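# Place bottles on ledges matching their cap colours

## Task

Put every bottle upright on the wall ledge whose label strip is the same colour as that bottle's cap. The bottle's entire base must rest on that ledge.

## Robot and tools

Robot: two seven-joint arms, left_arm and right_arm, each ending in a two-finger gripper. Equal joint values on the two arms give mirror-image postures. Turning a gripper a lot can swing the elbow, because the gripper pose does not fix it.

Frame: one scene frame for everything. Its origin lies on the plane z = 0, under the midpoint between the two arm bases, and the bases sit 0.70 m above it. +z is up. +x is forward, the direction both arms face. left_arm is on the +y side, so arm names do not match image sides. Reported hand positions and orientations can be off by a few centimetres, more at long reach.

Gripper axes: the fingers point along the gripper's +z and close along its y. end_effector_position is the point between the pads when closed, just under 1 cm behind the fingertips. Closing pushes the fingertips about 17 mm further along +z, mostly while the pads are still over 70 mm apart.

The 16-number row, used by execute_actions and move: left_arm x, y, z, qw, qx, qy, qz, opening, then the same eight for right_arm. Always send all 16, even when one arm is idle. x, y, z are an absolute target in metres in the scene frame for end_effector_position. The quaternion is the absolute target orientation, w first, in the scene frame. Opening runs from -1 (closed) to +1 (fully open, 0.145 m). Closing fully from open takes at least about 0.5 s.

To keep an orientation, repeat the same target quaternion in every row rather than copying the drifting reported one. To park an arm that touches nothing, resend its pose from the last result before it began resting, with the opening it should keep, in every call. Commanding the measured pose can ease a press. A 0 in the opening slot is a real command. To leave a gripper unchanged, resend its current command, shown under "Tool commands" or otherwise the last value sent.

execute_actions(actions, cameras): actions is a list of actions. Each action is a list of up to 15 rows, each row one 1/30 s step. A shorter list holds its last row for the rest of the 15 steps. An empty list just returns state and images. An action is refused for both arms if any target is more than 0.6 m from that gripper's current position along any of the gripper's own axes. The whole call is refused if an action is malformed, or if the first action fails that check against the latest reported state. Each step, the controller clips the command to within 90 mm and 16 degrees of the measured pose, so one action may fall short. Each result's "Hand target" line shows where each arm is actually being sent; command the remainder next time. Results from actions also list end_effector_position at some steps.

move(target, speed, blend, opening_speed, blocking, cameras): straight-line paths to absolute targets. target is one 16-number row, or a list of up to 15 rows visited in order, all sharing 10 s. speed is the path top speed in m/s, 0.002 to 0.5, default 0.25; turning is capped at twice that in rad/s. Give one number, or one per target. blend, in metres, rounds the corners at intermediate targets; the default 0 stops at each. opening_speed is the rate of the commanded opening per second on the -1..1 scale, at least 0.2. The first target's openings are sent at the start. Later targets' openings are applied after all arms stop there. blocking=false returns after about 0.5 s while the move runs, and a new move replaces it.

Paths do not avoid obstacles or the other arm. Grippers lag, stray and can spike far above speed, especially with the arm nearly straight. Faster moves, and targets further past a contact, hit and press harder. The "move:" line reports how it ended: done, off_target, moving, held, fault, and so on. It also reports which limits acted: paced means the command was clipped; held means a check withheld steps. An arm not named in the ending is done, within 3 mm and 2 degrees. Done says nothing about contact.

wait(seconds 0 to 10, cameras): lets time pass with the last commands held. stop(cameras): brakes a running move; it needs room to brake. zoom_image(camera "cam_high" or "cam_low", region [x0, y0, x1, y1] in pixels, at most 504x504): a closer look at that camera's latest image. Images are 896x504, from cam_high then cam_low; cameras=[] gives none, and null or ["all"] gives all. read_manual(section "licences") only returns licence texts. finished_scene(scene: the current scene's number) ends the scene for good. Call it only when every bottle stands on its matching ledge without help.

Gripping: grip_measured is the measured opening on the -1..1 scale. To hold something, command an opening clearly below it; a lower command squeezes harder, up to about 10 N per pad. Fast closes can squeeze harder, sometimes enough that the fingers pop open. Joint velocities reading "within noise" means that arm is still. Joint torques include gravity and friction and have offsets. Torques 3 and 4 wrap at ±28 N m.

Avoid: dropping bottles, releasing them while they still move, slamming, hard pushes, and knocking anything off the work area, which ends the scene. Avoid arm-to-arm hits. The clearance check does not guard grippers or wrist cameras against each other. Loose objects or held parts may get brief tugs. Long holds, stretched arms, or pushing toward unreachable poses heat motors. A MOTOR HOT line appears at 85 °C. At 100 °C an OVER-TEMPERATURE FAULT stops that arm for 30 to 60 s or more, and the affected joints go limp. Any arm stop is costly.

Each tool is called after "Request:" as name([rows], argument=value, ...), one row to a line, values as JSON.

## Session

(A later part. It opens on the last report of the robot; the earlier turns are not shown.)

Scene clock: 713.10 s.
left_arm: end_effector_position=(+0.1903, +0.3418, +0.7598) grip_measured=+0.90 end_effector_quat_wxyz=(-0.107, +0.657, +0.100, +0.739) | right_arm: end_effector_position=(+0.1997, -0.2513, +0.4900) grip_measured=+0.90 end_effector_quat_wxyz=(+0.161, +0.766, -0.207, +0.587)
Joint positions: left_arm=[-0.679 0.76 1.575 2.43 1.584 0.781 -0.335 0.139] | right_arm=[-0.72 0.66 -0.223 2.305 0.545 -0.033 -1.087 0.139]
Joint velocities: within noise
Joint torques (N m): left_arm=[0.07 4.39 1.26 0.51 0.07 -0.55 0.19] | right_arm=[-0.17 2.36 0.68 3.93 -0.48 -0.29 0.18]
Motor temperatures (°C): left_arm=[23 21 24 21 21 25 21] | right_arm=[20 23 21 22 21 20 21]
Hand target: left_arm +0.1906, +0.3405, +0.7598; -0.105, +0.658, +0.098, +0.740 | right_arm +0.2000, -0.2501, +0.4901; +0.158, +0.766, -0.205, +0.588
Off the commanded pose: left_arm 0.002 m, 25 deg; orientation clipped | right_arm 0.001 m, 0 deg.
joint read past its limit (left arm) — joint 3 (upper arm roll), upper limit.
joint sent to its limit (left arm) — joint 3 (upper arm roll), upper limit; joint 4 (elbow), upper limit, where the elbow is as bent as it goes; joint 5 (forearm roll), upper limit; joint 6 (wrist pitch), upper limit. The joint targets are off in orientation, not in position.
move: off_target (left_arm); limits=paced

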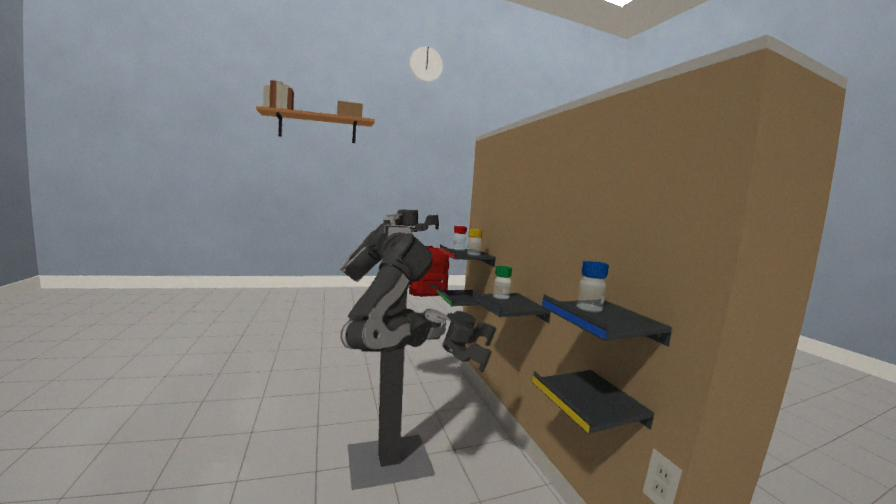

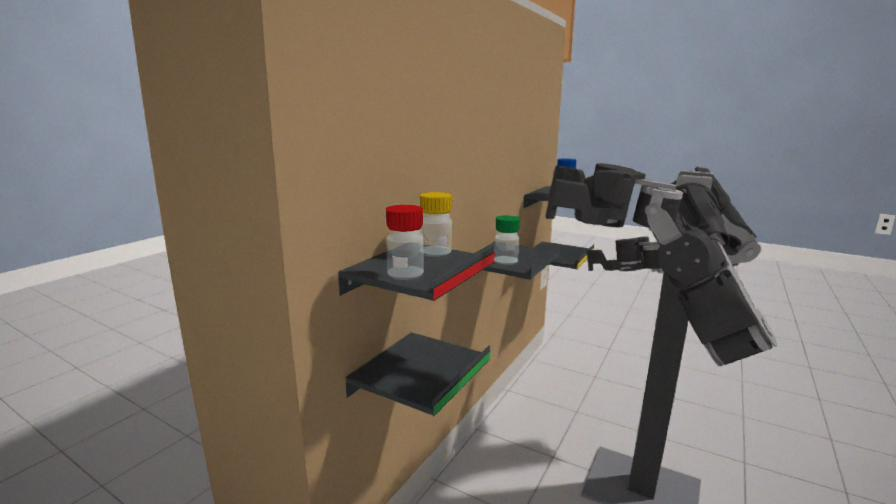

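Request:
move([
  [0.19,0.32,0.62,-0.1575,0.7663,0.2053,0.588,0.9,0.19,-0.33,0.42,0.1575,0.7663,-0.2053,0.588,0.9],
  [0.19,0.30,0.48,-0.1575,0.7663,0.2053,0.588,0.9,0.19,-0.33,0.42,0.1575,0.7663,-0.2053,0.588,0.9],
], speed=0.15, cameras=["cam_high"])

Request:
move(target=[0.19,0.12,0.45,-0.1575,0.7663,0.2053,0.588,0.9,0.19,-0.33,0.42,0.1575,0.7663,-0.2053,0.588,0.9], speed=0.15, cameras=["cam_high"])

Scene clock: 726.47 s.
left_arm: end_effector_position=(+0.1895, +0.3005, +0.4805) grip_measured=+0.90 end_effector_quat_wxyz=(-0.158, +0.766, +0.207, +0.588) | right_arm: end_effector_position=(+0.1890, -0.3299, +0.4191) grip_measured=+0.90 end_effector_quat_wxyz=(+0.159, +0.768, -0.206, +0.586)
Joint positions: left_arm=[-0.794 0.092 0.355 2.219 0.394 0.156 -0.306 0.139] | right_arm=[-0.803 0.79 -0.098 1.867 0.769 -0.442 -0.757 0.139]
Joint velocities: within noise
Joint torques (N m): left_arm=[-0.62 1.78 0.18 4.82 -0.05 -0.67 0.16] | right_arm=[-0.07 3.76 2.5 2.97 -0.19 -0.44 0.18]
Motor temperatures (°C): left_arm=[22 22 24 21 21 25 21] | right_arm=[20 23 22 22 21 20 21]
Hand target: left_arm +0.1900, +0.3000, +0.4799; -0.157, +0.766, +0.205, +0.588 | right_arm +0.1900, -0.3300, +0.4200; +0.157, +0.766, -0.205, +0.588
Off the commanded pose: left_arm 0.001 m, 0 deg | right_arm 0.001 m, 0 deg.
move: done; limits=paced
Images, in order (width x height): cam_high 896x504.

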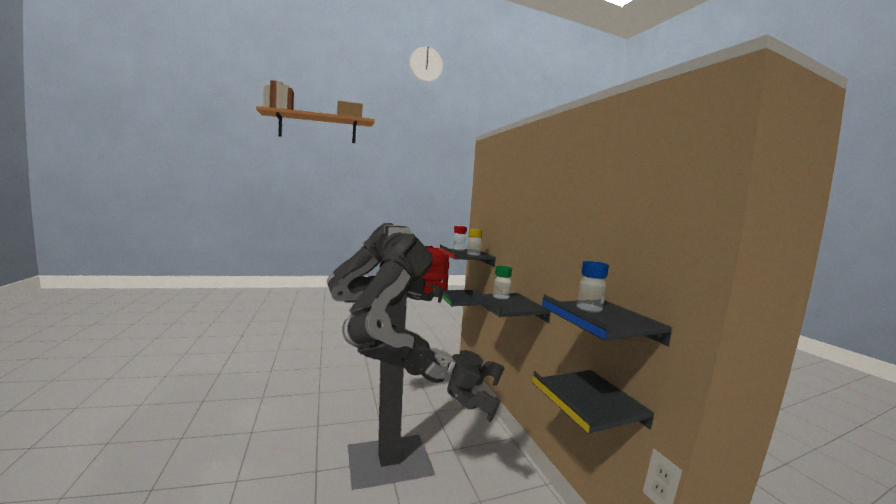

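Scene clock: 728.10 s.
left_arm: end_effector_position=(+0.1924, +0.1396, +0.4594) grip_measured=+0.90 end_effector_quat_wxyz=(-0.177, +0.752, +0.206, +0.601) | right_arm: end_effector_position=(+0.1890, -0.3299, +0.4191) grip_measured=+0.90 end_effector_quat_wxyz=(+0.159, +0.768, -0.206, +0.586)
Joint positions: left_arm=[-0.724 -0.137 -0.432 2.022 -0.231 -0.025 -0.861 0.139] | right_arm=[-0.803 0.79 -0.098 1.867 0.769 -0.442 -0.757 0.139]
Joint velocities: within noise
Joint torques (N m): left_arm=[-1.54 -7.08 -10.03 -2.58 -0.39 -0.53 -0.04] | right_arm=[0.01 3.89 2.48 2.92 -0.23 -0.44 0.17]
Motor temperatures (°C): left_arm=[22 22 24 21 21 25 21] | right_arm=[20 23 22 22 21 20 21]
Hand target: left_arm +0.1899, +0.1202, +0.4508; -0.157, +0.766, +0.205, +0.588 | right_arm +0.1900, -0.3300, +0.4200; +0.157, +0.766, -0.205, +0.588
Off the commanded pose: left_arm 0.022 m, 3 deg | right_arm 0.001 m, 0 deg.
joint sent to its limit (left arm) — joint 2 (shoulder roll), lower limit. The joint targets still meet the commanded pose.
move: off_target (left_arm)
Images, in order (width x height): cam_high 896x504.

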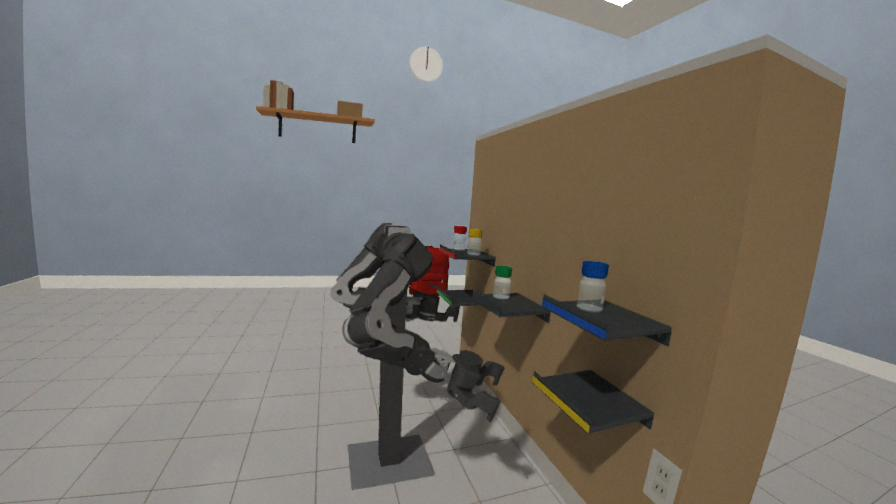

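Request:
move([
  [0.19,0.20,0.46,-0.08,0.76,0.104,0.637,0.9,0.19,-0.33,0.42,0.1575,0.7663,-0.2053,0.588,0.9],
  [0.2,0.12,0.5,0,0.7660,0,0.6428,0.9,0.19,-0.33,0.42,0.1575,0.7663,-0.2053,0.588,0.9],
  [0.21,0.08,0.58,0,0.7372,0,0.6756,0.9,0.19,-0.33,0.42,0.1575,0.7663,-0.2053,0.588,0.9],
], speed=0.12)

Scene clock: 752.50 s.
left_arm: end_effector_position=(+0.2103, +0.0790, +0.5799) grip_measured=+0.90 end_effector_quat_wxyz=(-0.022, +0.706, +0.020, +0.708) | right_arm: end_effector_position=(+0.1890, -0.3299, +0.4191) grip_measured=+0.90 end_effector_quat_wxyz=(+0.159, +0.768, -0.206, +0.586)
Joint positions: left_arm=[-0.601 0.152 -0.728 2.431 -0.304 0.291 -0.662 0.139] | right_arm=[-0.803 0.79 -0.098 1.867 0.769 -0.442 -0.757 0.139]
Joint velocities: within noise
Joint torques (N m): left_arm=[-0.73 -1.12 -1.02 5.2 -0.19 -0.43 0.01] | right_arm=[-0.17 3.84 2.44 2.97 -0.2 -0.43 0.14]
Motor temperatures (°C): left_arm=[22 24 33 22 22 25 21] | right_arm=[20 23 22 22 21 20 21]
Hand target: left_arm +0.2102, +0.0797, +0.5796; -0.024, +0.707, +0.022, +0.707 | right_arm +0.1900, -0.3300, +0.4200; +0.157, +0.766, -0.205, +0.588
Off the commanded pose: left_arm 0.001 m, 6 deg | right_arm 0.001 m, 0 deg.
joint sent to its limit (left arm) — joint 4 (elbow), upper limit, where the elbow is as bent as it goes. The joint targets are off in orientation, not in position.
move: off_target (left_arm)

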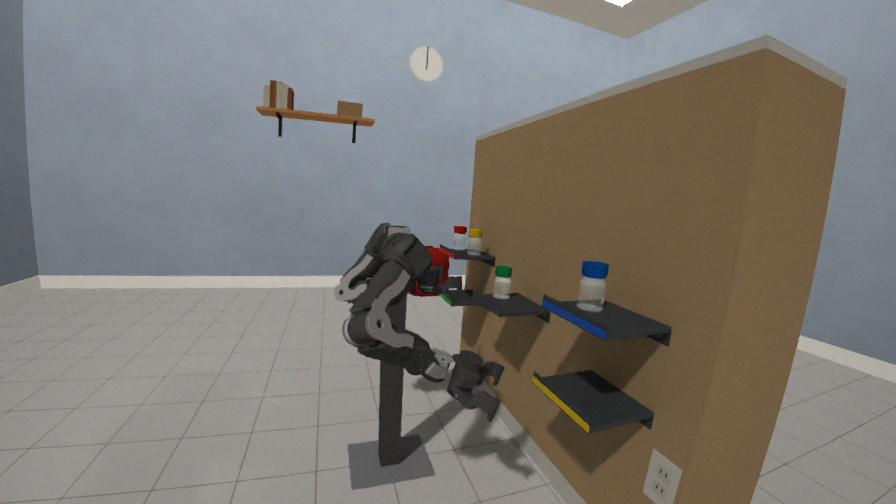

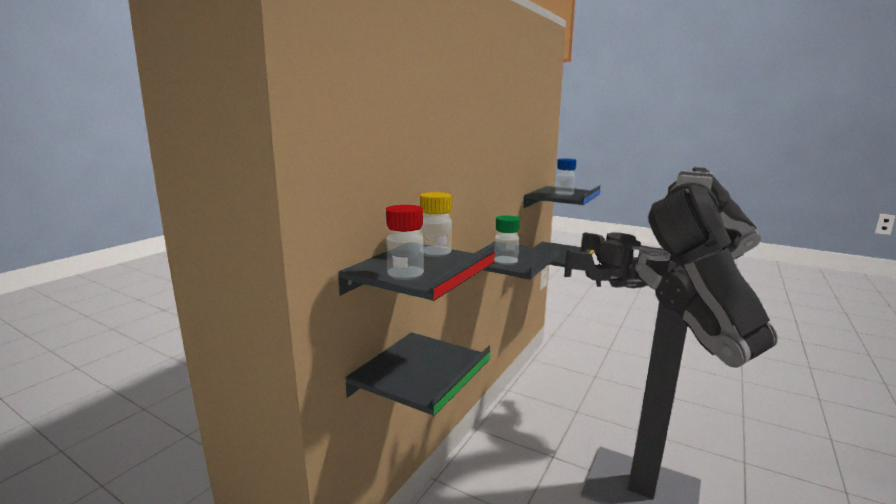

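Request:
move(target=[0.285,0.06,0.598,0,0.7372,0,0.6756,1,0.19,-0.33,0.42,0.1575,0.7663,-0.2053,0.588,0.9], speed=0.08)

Request:
zoom_image(camera="cam_high", region=[430, 240, 560, 330])

Request:
zoom_image(camera="cam_low", region=[470, 180, 650, 300])

Scene clock: 760.20 s.
left_arm: end_effector_position=(+0.2847, +0.0611, +0.6009) grip_measured=+1.00 end_effector_quat_wxyz=(+0.000, +0.734, +0.004, +0.679) | right_arm: end_effector_position=(+0.1890, -0.3299, +0.4191) grip_measured=+0.90 end_effector_quat_wxyz=(+0.159, +0.768, -0.206, +0.586)
Joint positions: left_arm=[-0.14 -0.088 -0.582 2.318 -0.139 0.735 -0.49 0.145] | right_arm=[-0.803 0.79 -0.098 1.867 0.769 -0.442 -0.757 0.139]
Joint velocities: within noise
Joint torques (N m): left_arm=[2.44 -1.49 -0.81 3.33 0.03 -0.48 0.19] | right_arm=[-0.01 3.86 2.43 2.95 -0.19 -0.44 0.17]
Motor temperatures (°C): left_arm=[22 23 31 22 22 25 21] | right_arm=[20 23 22 21 21 20 21]
Hand target: left_arm +0.2850, +0.0601, +0.5980; +0.000, +0.737, +0.000, +0.676 | right_arm +0.1900, -0.3300, +0.4200; +0.157, +0.766, -0.205, +0.588
Off the commanded pose: left_arm 0.003 m, 1 deg | right_arm 0.001 m, 0 deg.
move: done

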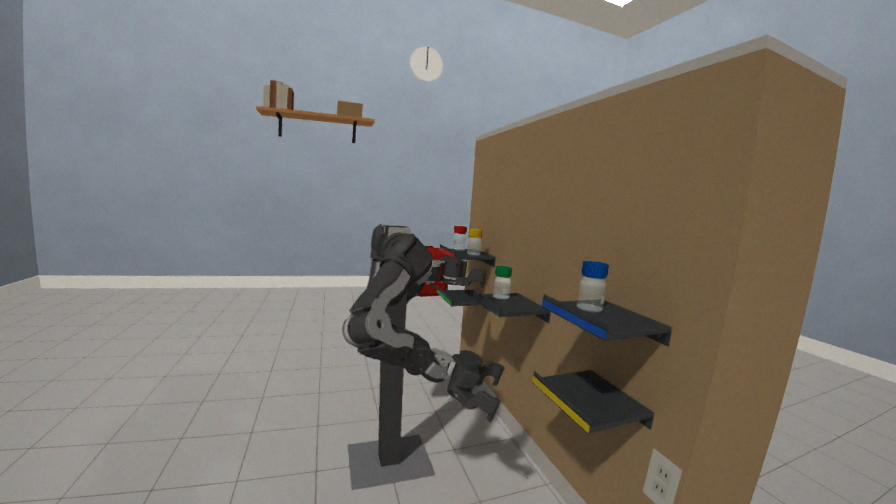

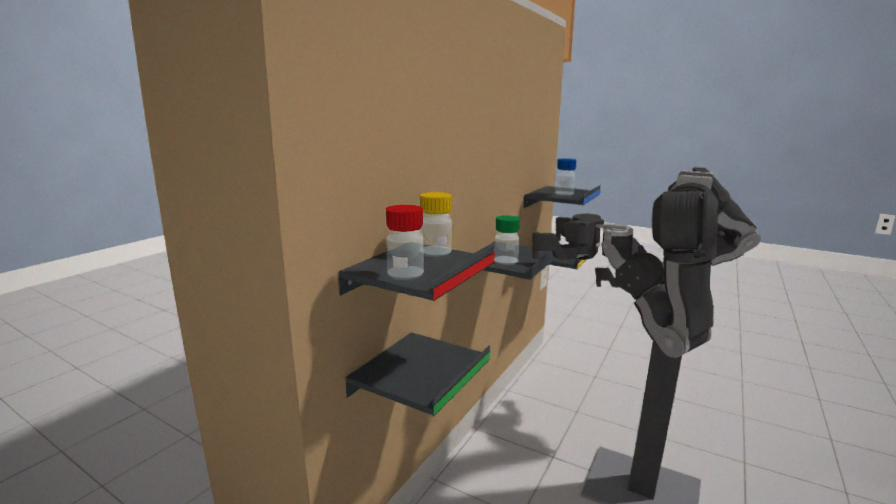

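Scaled by 3.877 from the camera's 896x504 image, which has a finer 1280x720 frame.

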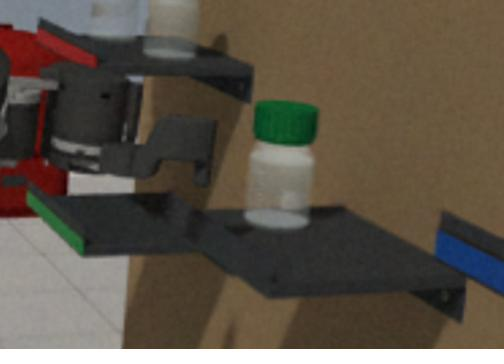

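Scaled by 2.800 from the camera's 896x504 image, which has a finer 1280x720 frame.

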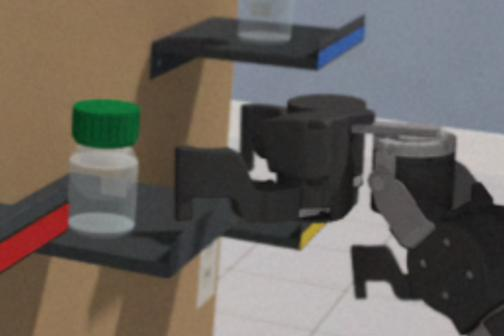

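Request:
move(target=[0.35,0.056,0.597,0,0.7372,0,0.6756,1,0.19,-0.33,0.42,0.1575,0.7663,-0.2053,0.588,0.9], speed=0.06, cameras=["cam_high","cam_low"])

Request:
zoom_image(camera="cam_high", region=[430, 240, 560, 330])

Request:
zoom_image(camera="cam_low", region=[470, 180, 650, 300])

Scene clock: 780.13 s.
left_arm: end_effector_position=(+0.3496, +0.0570, +0.5986) grip_measured=+1.00 end_effector_quat_wxyz=(-0.002, +0.736, +0.001, +0.677) | right_arm: end_effector_position=(+0.1890, -0.3299, +0.4191) grip_measured=+0.90 end_effector_quat_wxyz=(+0.159, +0.768, -0.206, +0.586)
Joint positions: left_arm=[0.138 -0.13 -0.442 2.047 -0.028 0.731 -0.445 0.145] | right_arm=[-0.803 0.79 -0.098 1.867 0.769 -0.442 -0.757 0.139]
Joint velocities: within noise
Joint torques (N m): left_arm=[5.02 -2.18 -0.7 3.6 0.02 -0.65 0.17] | right_arm=[-0.12 4.05 2.45 2.97 -0.19 -0.42 0.18]
Motor temperatures (°C): left_arm=[22 22 28 22 21 25 21] | right_arm=[20 23 22 21 21 20 21]
Hand target: left_arm +0.3500, +0.0561, +0.5969; +0.000, +0.737, +0.000, +0.676 | right_arm +0.1900, -0.3300, +0.4200; +0.157, +0.766, -0.205, +0.588
Off the commanded pose: left_arm 0.002 m, 0 deg | right_arm 0.001 m, 0 deg.
move: done

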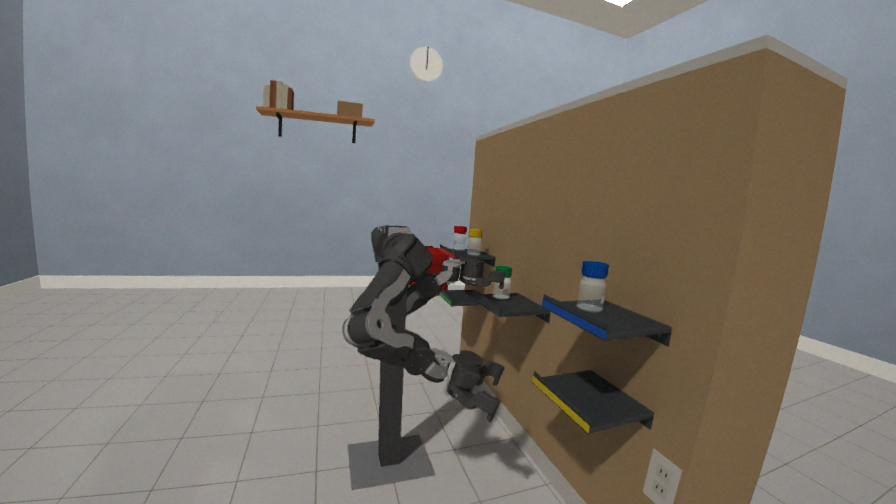

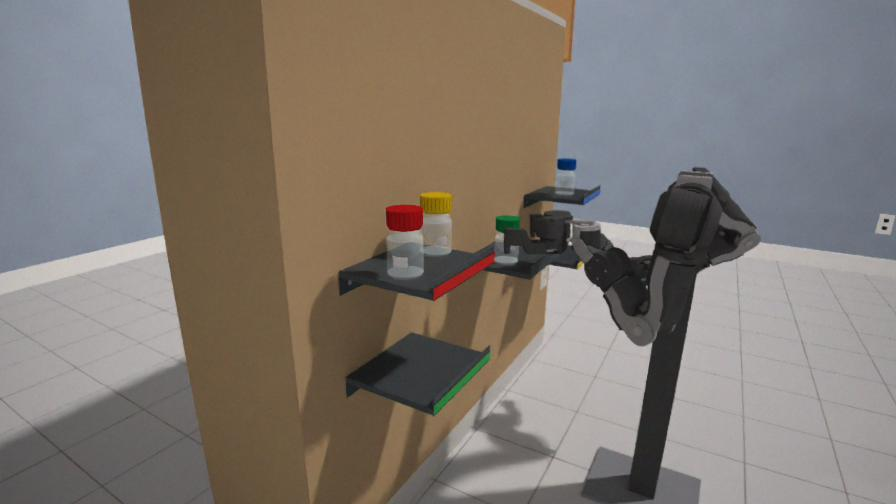

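Scaled by 3.877 from the camera's 896x504 image, which has a finer 1280x720 frame.

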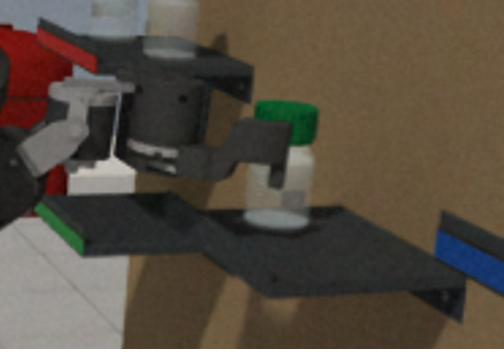

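Scaled by 2.800 from the camera's 896x504 image, which has a finer 1280x720 frame.

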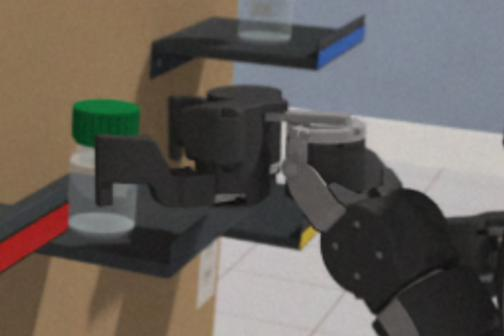

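Request:
move([
  [0.375,0.052,0.597,0,0.7372,0,0.6756,1,0.19,-0.33,0.42,0.1575,0.7663,-0.2053,0.588,0.9],
  [0.375,0.052,0.597,0,0.7372,0,0.6756,-0.5,0.19,-0.33,0.42,0.1575,0.7663,-0.2053,0.588,0.9],
], speed=0.06, opening_speed=0.8)

Request:
zoom_image(camera="cam_high", region=[430, 240, 560, 330])

Request:
zoom_image(camera="cam_low", region=[470, 180, 650, 300])

Scene clock: 797.23 s.
left_arm: end_effector_position=(+0.3745, +0.0521, +0.5986) grip_measured=-0.24 end_effector_quat_wxyz=(+0.001, +0.736, +0.001, +0.677) | right_arm: end_effector_position=(+0.1890, -0.3299, +0.4191) grip_measured=+0.90 end_effector_quat_wxyz=(+0.159, +0.768, -0.206, +0.586)
Joint positions: left_arm=[0.24 -0.143 -0.413 1.923 0.008 0.703 -0.44 0.057] | right_arm=[-0.803 0.79 -0.098 1.867 0.769 -0.442 -0.757 0.139]
Joint velocities: within noise
Joint torques (N m): left_arm=[6.05 -2.18 -0.66 3.69 -0.07 -0.63 0.08] | right_arm=[-0.09 3.86 2.45 3.03 -0.22 -0.43 0.19]
Motor temperatures (°C): left_arm=[22 22 26 22 21 25 21] | right_arm=[20 23 22 21 21 20 21]
Hand target: left_arm +0.3750, +0.0521, +0.5970; +0.000, +0.737, +0.000, +0.676 | right_arm +0.1900, -0.3300, +0.4200; +0.157, +0.766, -0.205, +0.588
Off the commanded pose: left_arm 0.002 m, 0 deg | right_arm 0.001 m, 0 deg.
move: done

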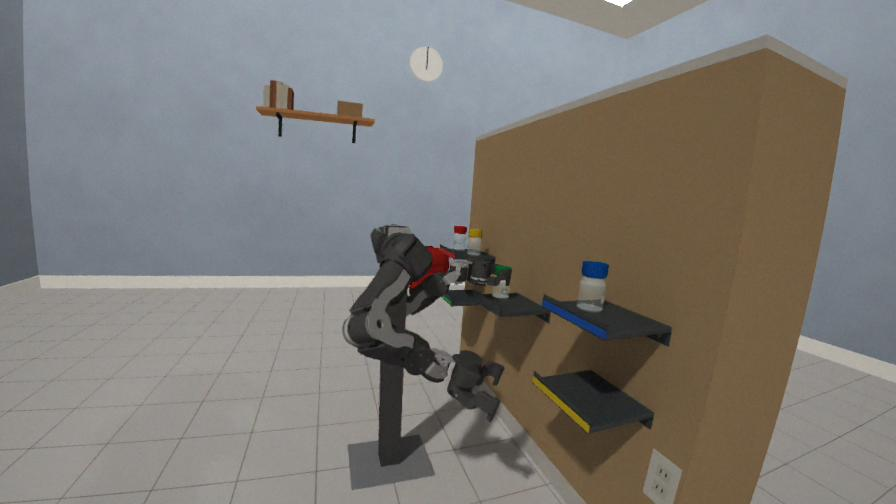

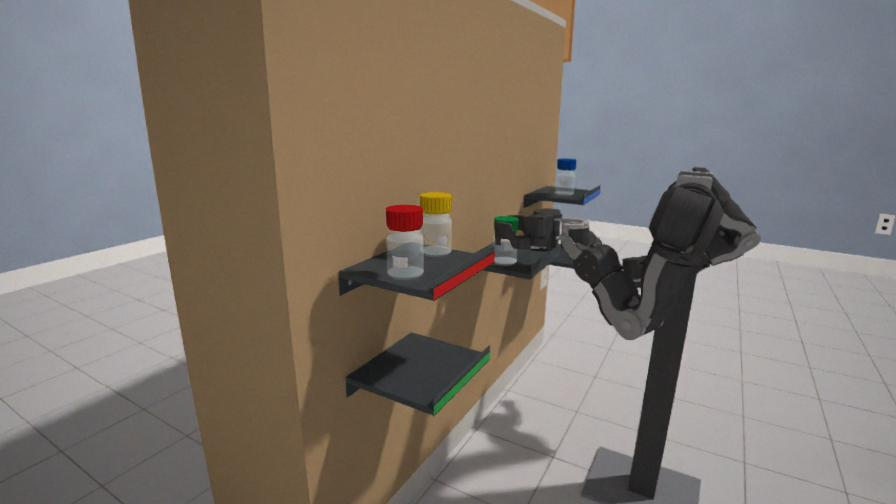

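Scaled by 3.877 from the camera's 896x504 image, which has a finer 1280x720 frame.

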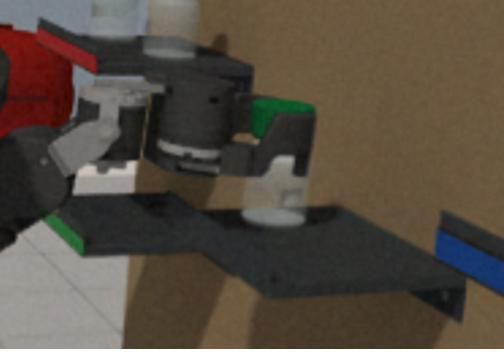

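Scaled by 2.800 from the camera's 896x504 image, which has a finer 1280x720 frame.

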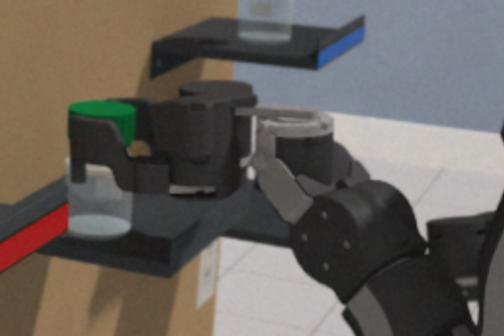

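Request:
move([
  [0.375,0.052,0.597,0,0.7372,0,0.6756,-0.8,0.19,-0.33,0.42,0.1575,0.7663,-0.2053,0.588,0.9],
  [0.375,0.052,0.635,0,0.7372,0,0.6756,-0.8,0.19,-0.33,0.42,0.1575,0.7663,-0.2053,0.588,0.9],
  [0.23,0.08,0.625,0,0.7372,0,0.6756,-0.8,0.19,-0.33,0.42,0.1575,0.7663,-0.2053,0.588,0.9],
  [0.2,0.16,0.57,-0.0962,0.7311,0.1049,0.6684,-0.8,0.19,-0.33,0.42,0.1575,0.7663,-0.2053,0.588,0.9],
  [0.19,0.28,0.53,-0.1575,0.7663,0.2053,0.588,-0.8,0.19,-0.33,0.42,0.1575,0.7663,-0.2053,0.588,0.9],
], speed=0.1, blend=[0,0.01,0.02,0.03,0])

Scene clock: 818.90 s.
left_arm: end_effector_position=(+0.1893, +0.2808, +0.5273) grip_measured=-0.24 end_effector_quat_wxyz=(-0.162, +0.751, +0.201, +0.607) | right_arm: end_effector_position=(+0.1890, -0.3299, +0.4191) grip_measured=+0.90 end_effector_quat_wxyz=(+0.159, +0.768, -0.206, +0.586)
Joint positions: left_arm=[-0.969 0.661 0.118 2.429 0.637 -0.045 -0.925 0.057] | right_arm=[-0.803 0.79 -0.098 1.867 0.769 -0.442 -0.757 0.139]
Joint velocities: within noise
Joint torques (N m): left_arm=[-0.78 2.65 1.39 5.34 -0.42 -0.56 0.21] | right_arm=[-0.07 3.68 2.52 3 -0.22 -0.45 0.15]
Motor temperatures (°C): left_arm=[23 22 25 23 21 25 21] | right_arm=[20 23 22 21 21 20 21]
Hand target: left_arm +0.1903, +0.2802, +0.5293; -0.161, +0.749, +0.198, +0.611 | right_arm +0.1900, -0.3299, +0.4200; +0.157, +0.766, -0.205, +0.588
Off the commanded pose: left_arm 0.003 m, 3 deg | right_arm 0.001 m, 0 deg.
joint sent to its limit (left arm) — joint 4 (elbow), upper limit, where the elbow is as bent as it goes. The joint targets are off in orientation, not in position.
move: off_target (left_arm)

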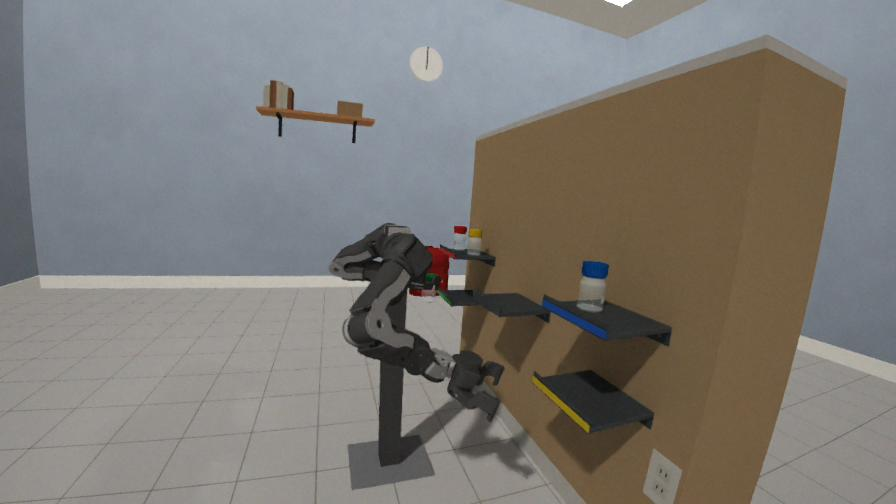

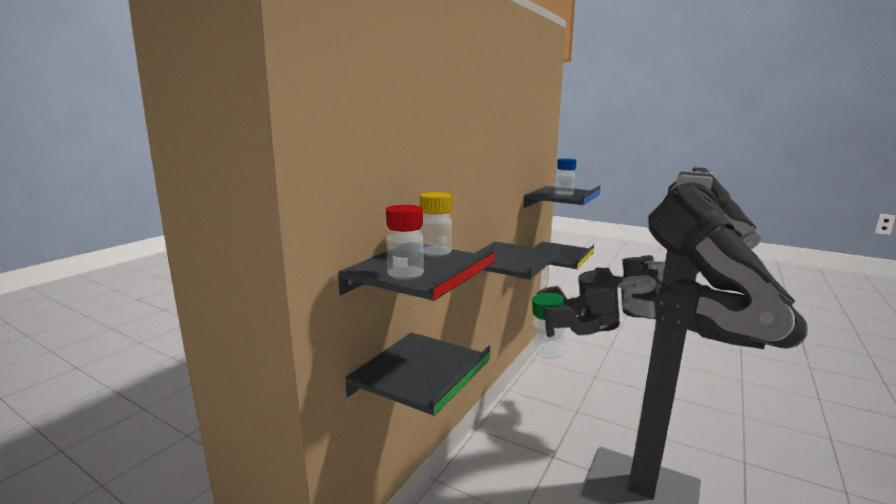

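Request:
move([
  [0.25,0.3,0.535,-0.1749,0.7121,0.1908,0.6526,-0.8,0.19,-0.33,0.42,0.1575,0.7663,-0.2053,0.588,0.9],
  [0.37,0.362,0.535,-0.1749,0.7121,0.1908,0.6526,-0.8,0.19,-0.33,0.42,0.1575,0.7663,-0.2053,0.588,0.9],
], speed=0.1, blend=[0.02,0])

Request:
zoom_image(camera="cam_low", region=[330, 220, 560, 420])

Scene clock: 831.90 s.
left_arm: end_effector_position=(+0.3695, +0.3629, +0.5353) grip_measured=-0.24 end_effector_quat_wxyz=(-0.177, +0.713, +0.192, +0.651) | right_arm: end_effector_position=(+0.1890, -0.3299, +0.4191) grip_measured=+0.90 end_effector_quat_wxyz=(+0.159, +0.768, -0.206, +0.586)
Joint positions: left_arm=[0.099 0.79 -0.139 1.622 0.85 0.107 -0.667 0.057] | right_arm=[-0.803 0.79 -0.098 1.867 0.769 -0.442 -0.757 0.139]
Joint velocities: within noise
Joint torques (N m): left_arm=[5.68 5.05 1.95 3.6 -0.29 -0.76 0.24] | right_arm=[-0.07 3.92 2.55 2.95 -0.22 -0.42 0.18]
Motor temperatures (°C): left_arm=[22 22 25 23 22 25 21] | right_arm=[20 23 22 21 21 20 21]
Hand target: left_arm +0.3700, +0.3620, +0.5349; -0.175, +0.712, +0.191, +0.652 | right_arm +0.1900, -0.3299, +0.4200; +0.157, +0.766, -0.205, +0.588
Off the commanded pose: left_arm 0.001 m, 0 deg | right_arm 0.001 m, 0 deg.
move: done

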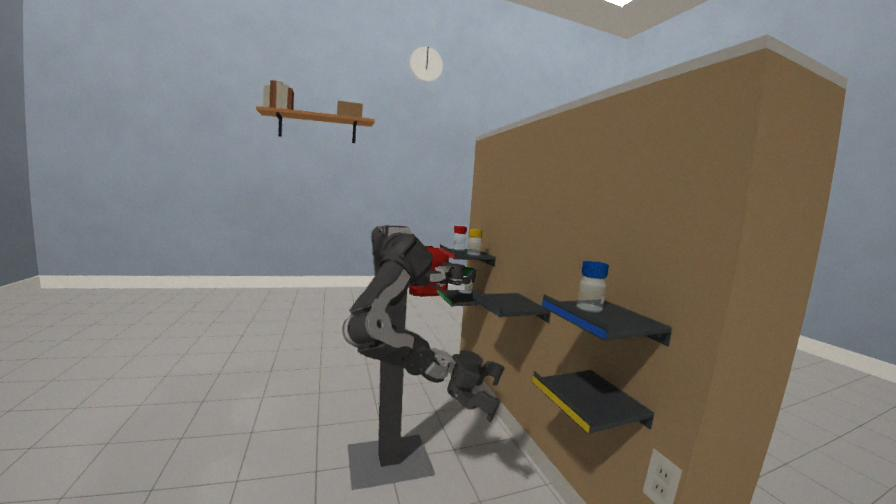

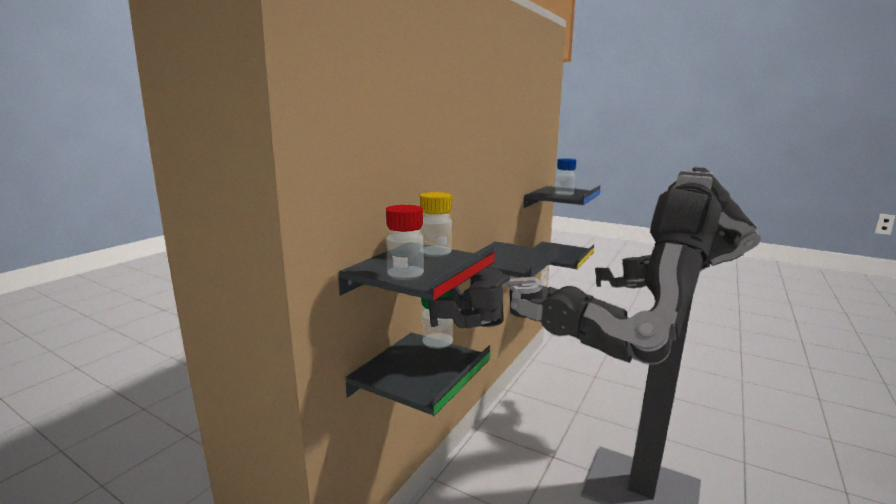

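Scaled by 2.191 from the camera's 896x504 image, which has a finer 1280x720 frame.

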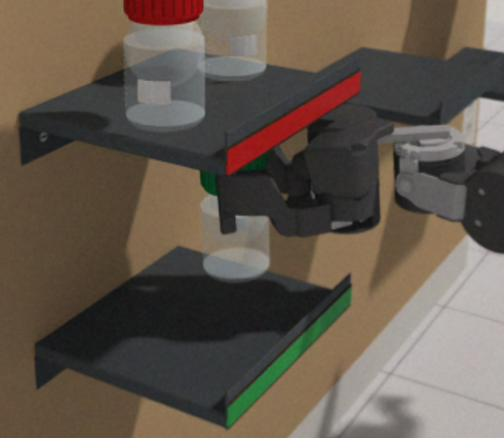

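Request:
move([
  [0.37,0.362,0.512,-0.1749,0.7121,0.1908,0.6526,-0.8,0.19,-0.33,0.42,0.1575,0.7663,-0.2053,0.588,0.9],
  [0.37,0.362,0.504,-0.1749,0.7121,0.1908,0.6526,-0.8,0.19,-0.33,0.42,0.1575,0.7663,-0.2053,0.588,0.9],
], speed=[0.05,0.015], cameras=["cam_low"])

Request:
zoom_image(camera="cam_low", region=[330, 220, 560, 420])

Scene clock: 840.73 s.
left_arm: end_effector_position=(+0.3697, +0.3636, +0.5081) grip_measured=-0.24 end_effector_quat_wxyz=(-0.178, +0.708, +0.191, +0.656) | right_arm: end_effector_position=(+0.1890, -0.3299, +0.4191) grip_measured=+0.90 end_effector_quat_wxyz=(+0.159, +0.768, -0.206, +0.586)
Joint positions: left_arm=[0.094 0.756 -0.194 1.52 0.807 -0.015 -0.633 0.057] | right_arm=[-0.803 0.79 -0.098 1.867 0.769 -0.442 -0.757 0.139]
Joint velocities: within noise
Joint torques (N m): left_arm=[5.89 4.21 1.32 2.84 -0.14 -0.53 0.22] | right_arm=[0.01 3.71 2.41 3 -0.21 -0.43 0.18]
Motor temperatures (°C): left_arm=[23 23 25 23 22 25 21] | right_arm=[20 23 22 21 21 20 21]
Hand target: left_arm +0.3700, +0.3620, +0.5041; -0.175, +0.712, +0.191, +0.653 | right_arm +0.1900, -0.3299, +0.4200; +0.157, +0.766, -0.205, +0.588
Off the commanded pose: left_arm 0.004 m, 1 deg | right_arm 0.001 m, 0 deg.
move: off_target (left_arm)
Images, in order (width x height): cam_low 896x504.

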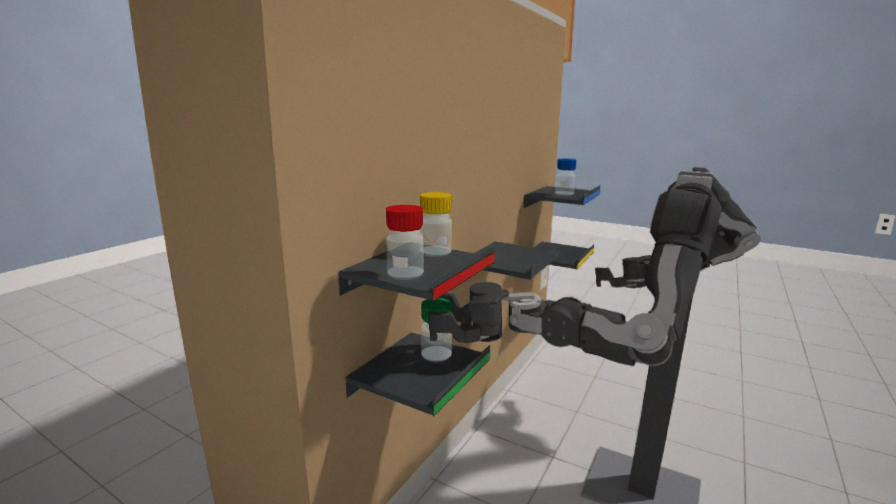

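Scaled by 2.191 from the camera's 896x504 image, which has a finer 1280x720 frame.

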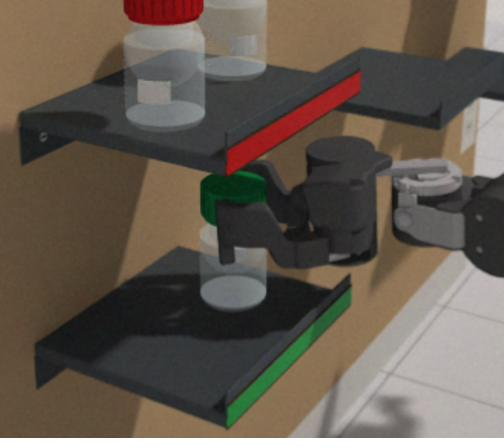

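Request:
move([
  [0.37,0.362,0.506,-0.1749,0.7121,0.1908,0.6526,-0.8,0.19,-0.33,0.42,0.1575,0.7663,-0.2053,0.588,0.9],
  [0.37,0.362,0.506,-0.1749,0.7121,0.1908,0.6526,0.9,0.19,-0.33,0.42,0.1575,0.7663,-0.2053,0.588,0.9],
], speed=0.05, opening_speed=0.7, cameras=["cam_low"])

Request:
move(target=[0.22,0.275,0.506,-0.1749,0.7121,0.1908,0.6526,0.9,0.19,-0.33,0.42,0.1575,0.7663,-0.2053,0.588,0.9], speed=0.12, cameras=["cam_low"])

Request:
zoom_image(camera="cam_low", region=[330, 220, 560, 420])

Scene clock: 854.27 s.
left_arm: end_effector_position=(+0.3696, +0.3635, +0.5072) grip_measured=+0.90 end_effector_quat_wxyz=(-0.177, +0.710, +0.192, +0.654) | right_arm: end_effector_position=(+0.1890, -0.3299, +0.4191) grip_measured=+0.90 end_effector_quat_wxyz=(+0.159, +0.768, -0.206, +0.586)
Joint positions: left_arm=[0.094 0.756 -0.194 1.52 0.81 -0.01 -0.633 0.139] | right_arm=[-0.803 0.79 -0.098 1.867 0.769 -0.442 -0.757 0.139]
Joint velocities: within noise
Joint torques (N m): left_arm=[5.84 4.92 1.8 4.29 -0.12 -0.46 0.15] | right_arm=[-0.07 3.86 2.5 2.99 -0.21 -0.42 0.16]
Motor temperatures (°C): left_arm=[23 23 24 23 22 25 21] | right_arm=[20 23 22 21 21 20 21]
Hand target: left_arm +0.3700, +0.3620, +0.5060; -0.175, +0.712, +0.191, +0.653 | right_arm +0.1900, -0.3299, +0.4200; +0.157, +0.766, -0.205, +0.588
Off the commanded pose: left_arm 0.002 m, 0 deg | right_arm 0.001 m, 0 deg.
move: done
Images, in order (width x height): cam_low 896x504.

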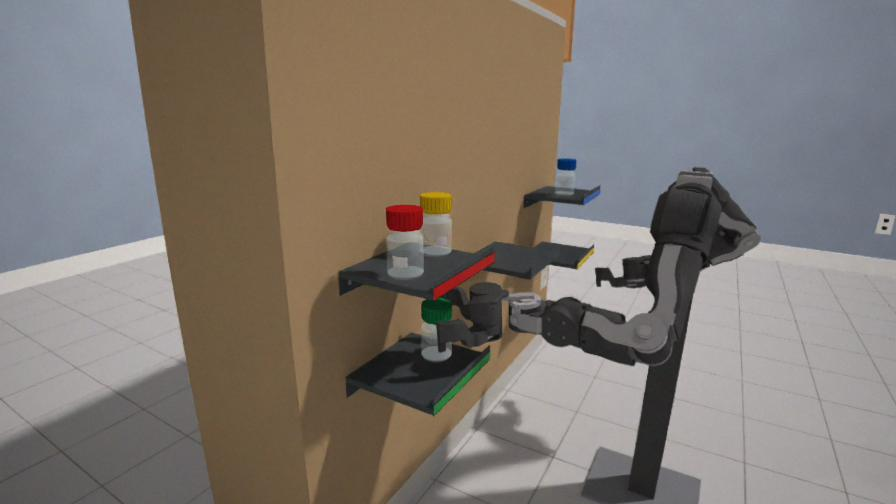

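Scene clock: 856.10 s.
left_arm: end_effector_position=(+0.2202, +0.2745, +0.5052) grip_measured=+0.90 end_effector_quat_wxyz=(-0.174, +0.714, +0.188, +0.652) | right_arm: end_effector_position=(+0.1890, -0.3299, +0.4191) grip_measured=+0.90 end_effector_quat_wxyz=(+0.159, +0.768, -0.206, +0.586)
Joint positions: left_arm=[-0.691 0.647 -0.111 2.2 0.481 -0.138 -0.956 0.139] | right_arm=[-0.803 0.79 -0.098 1.867 0.769 -0.442 -0.757 0.139]
Joint velocities: within noise
Joint torques (N m): left_arm=[0.54 1.94 1.2 5.34 -0.33 -0.48 0] | right_arm=[-0.01 3.94 2.37 2.97 -0.21 -0.43 0.16]
Motor temperatures (°C): left_arm=[23 23 24 23 22 25 21] | right_arm=[20 23 22 21 21 20 21]
Hand target: left_arm +0.2200, +0.2750, +0.5060; -0.175, +0.712, +0.191, +0.653 | right_arm +0.1900, -0.3299, +0.4200; +0.157, +0.766, -0.205, +0.588
Off the commanded pose: left_arm 0.001 m, 0 deg | right_arm 0.001 m, 0 deg.
move: done
Images, in order (width x height): cam_low 896x504.

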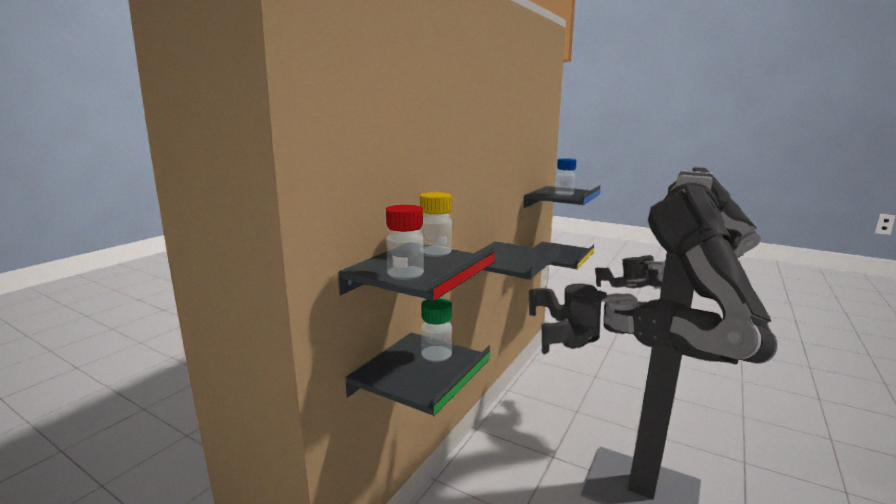

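Scaled by 2.191 from the camera's 896x504 image, which has a finer 1280x720 frame.

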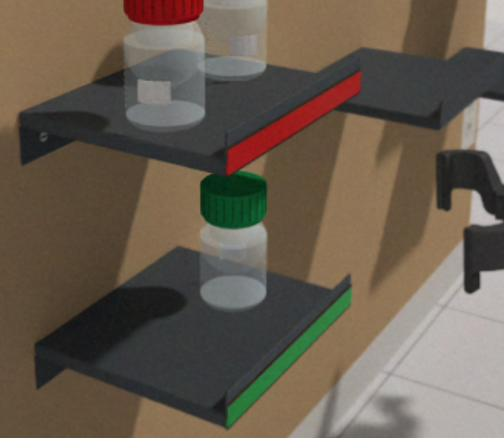

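Request:
move([
  [0.2,0.29,0.6,-0.1749,0.7121,0.1908,0.6526,0.9,0.19,-0.33,0.42,0.1575,0.7663,-0.2053,0.588,0.9],
  [0.22,0.298,0.69,-0.0882,0.7309,0.0962,0.6698,0.3,0.19,-0.33,0.42,0.1575,0.7663,-0.2053,0.588,0.9],
  [0.3,0.319,0.692,-0.0882,0.7309,0.0962,0.6698,0.3,0.19,-0.33,0.42,0.1575,0.7663,-0.2053,0.588,0.9],
], speed=0.1)

Request:
zoom_image(camera="cam_high", region=[420, 205, 550, 295])

Request:
zoom_image(camera="cam_low", region=[370, 170, 600, 310])

Scene clock: 884.17 s.
left_arm: end_effector_position=(+0.3007, +0.3173, +0.6944) grip_measured=+0.30 end_effector_quat_wxyz=(-0.087, +0.728, +0.092, +0.673) | right_arm: end_effector_position=(+0.1890, -0.3299, +0.4191) grip_measured=+0.90 end_effector_quat_wxyz=(+0.159, +0.768, -0.206, +0.586)
Joint positions: left_arm=[-0.936 1.295 1.101 2.245 1.584 0.277 -0.7 0.098] | right_arm=[-0.803 0.79 -0.098 1.867 0.769 -0.442 -0.757 0.139]
Joint velocities: within noise
Joint torques (N m): left_arm=[3.1 2.89 1.84 0.51 -0.13 -0.43 -0.05] | right_arm=[0.04 3.84 2.36 2.97 -0.22 -0.44 0.18]
Motor temperatures (°C): left_arm=[22 22 24 23 22 25 21] | right_arm=[20 23 22 21 21 20 21]
Hand target: left_arm +0.3000, +0.3189, +0.6921; -0.088, +0.731, +0.096, +0.670 | right_arm +0.1900, -0.3299, +0.4200; +0.157, +0.766, -0.205, +0.588
Off the commanded pose: left_arm 0.003 m, 1 deg | right_arm 0.001 m, 0 deg.
joint sent to its limit (left arm) — joint 5 (forearm roll), upper limit. The joint targets still meet the commanded pose.
move: done; target 2's new opening was sent with left_arm's hand 0.001 m and 13 deg from that target; limits=paced

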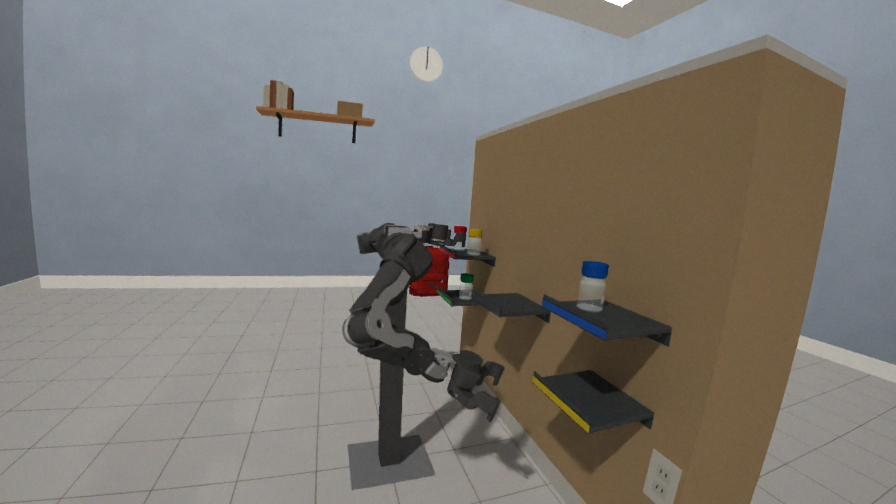

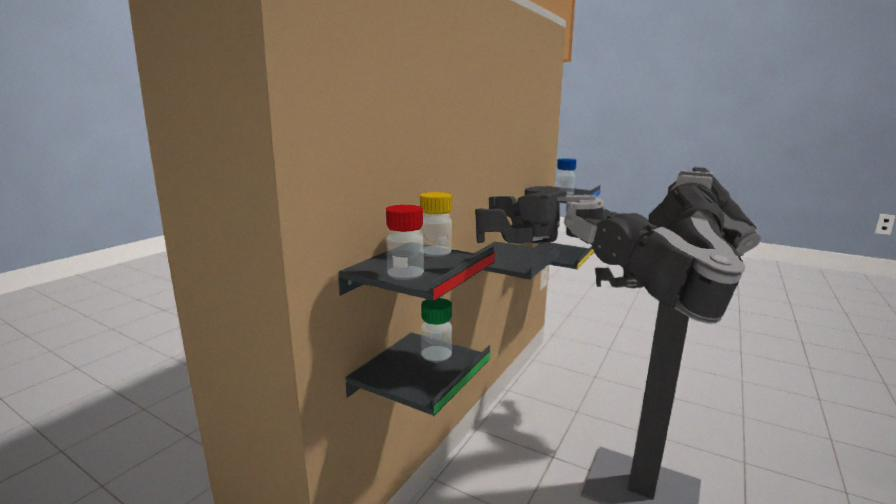

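Scaled by 3.877 from the camera's 896x504 image, which has a finer 1280x720 frame.

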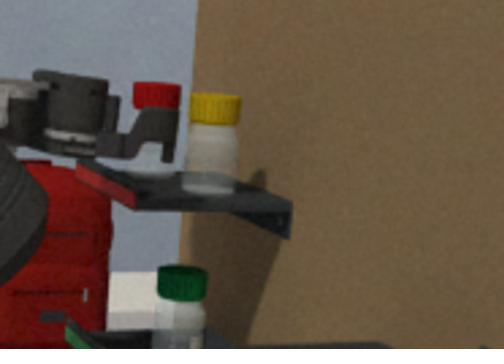

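Scaled by 2.191 from the camera's 896x504 image, which has a finer 1280x720 frame.

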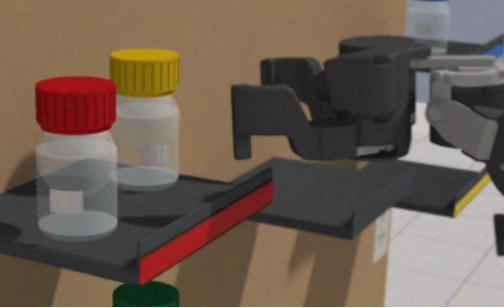

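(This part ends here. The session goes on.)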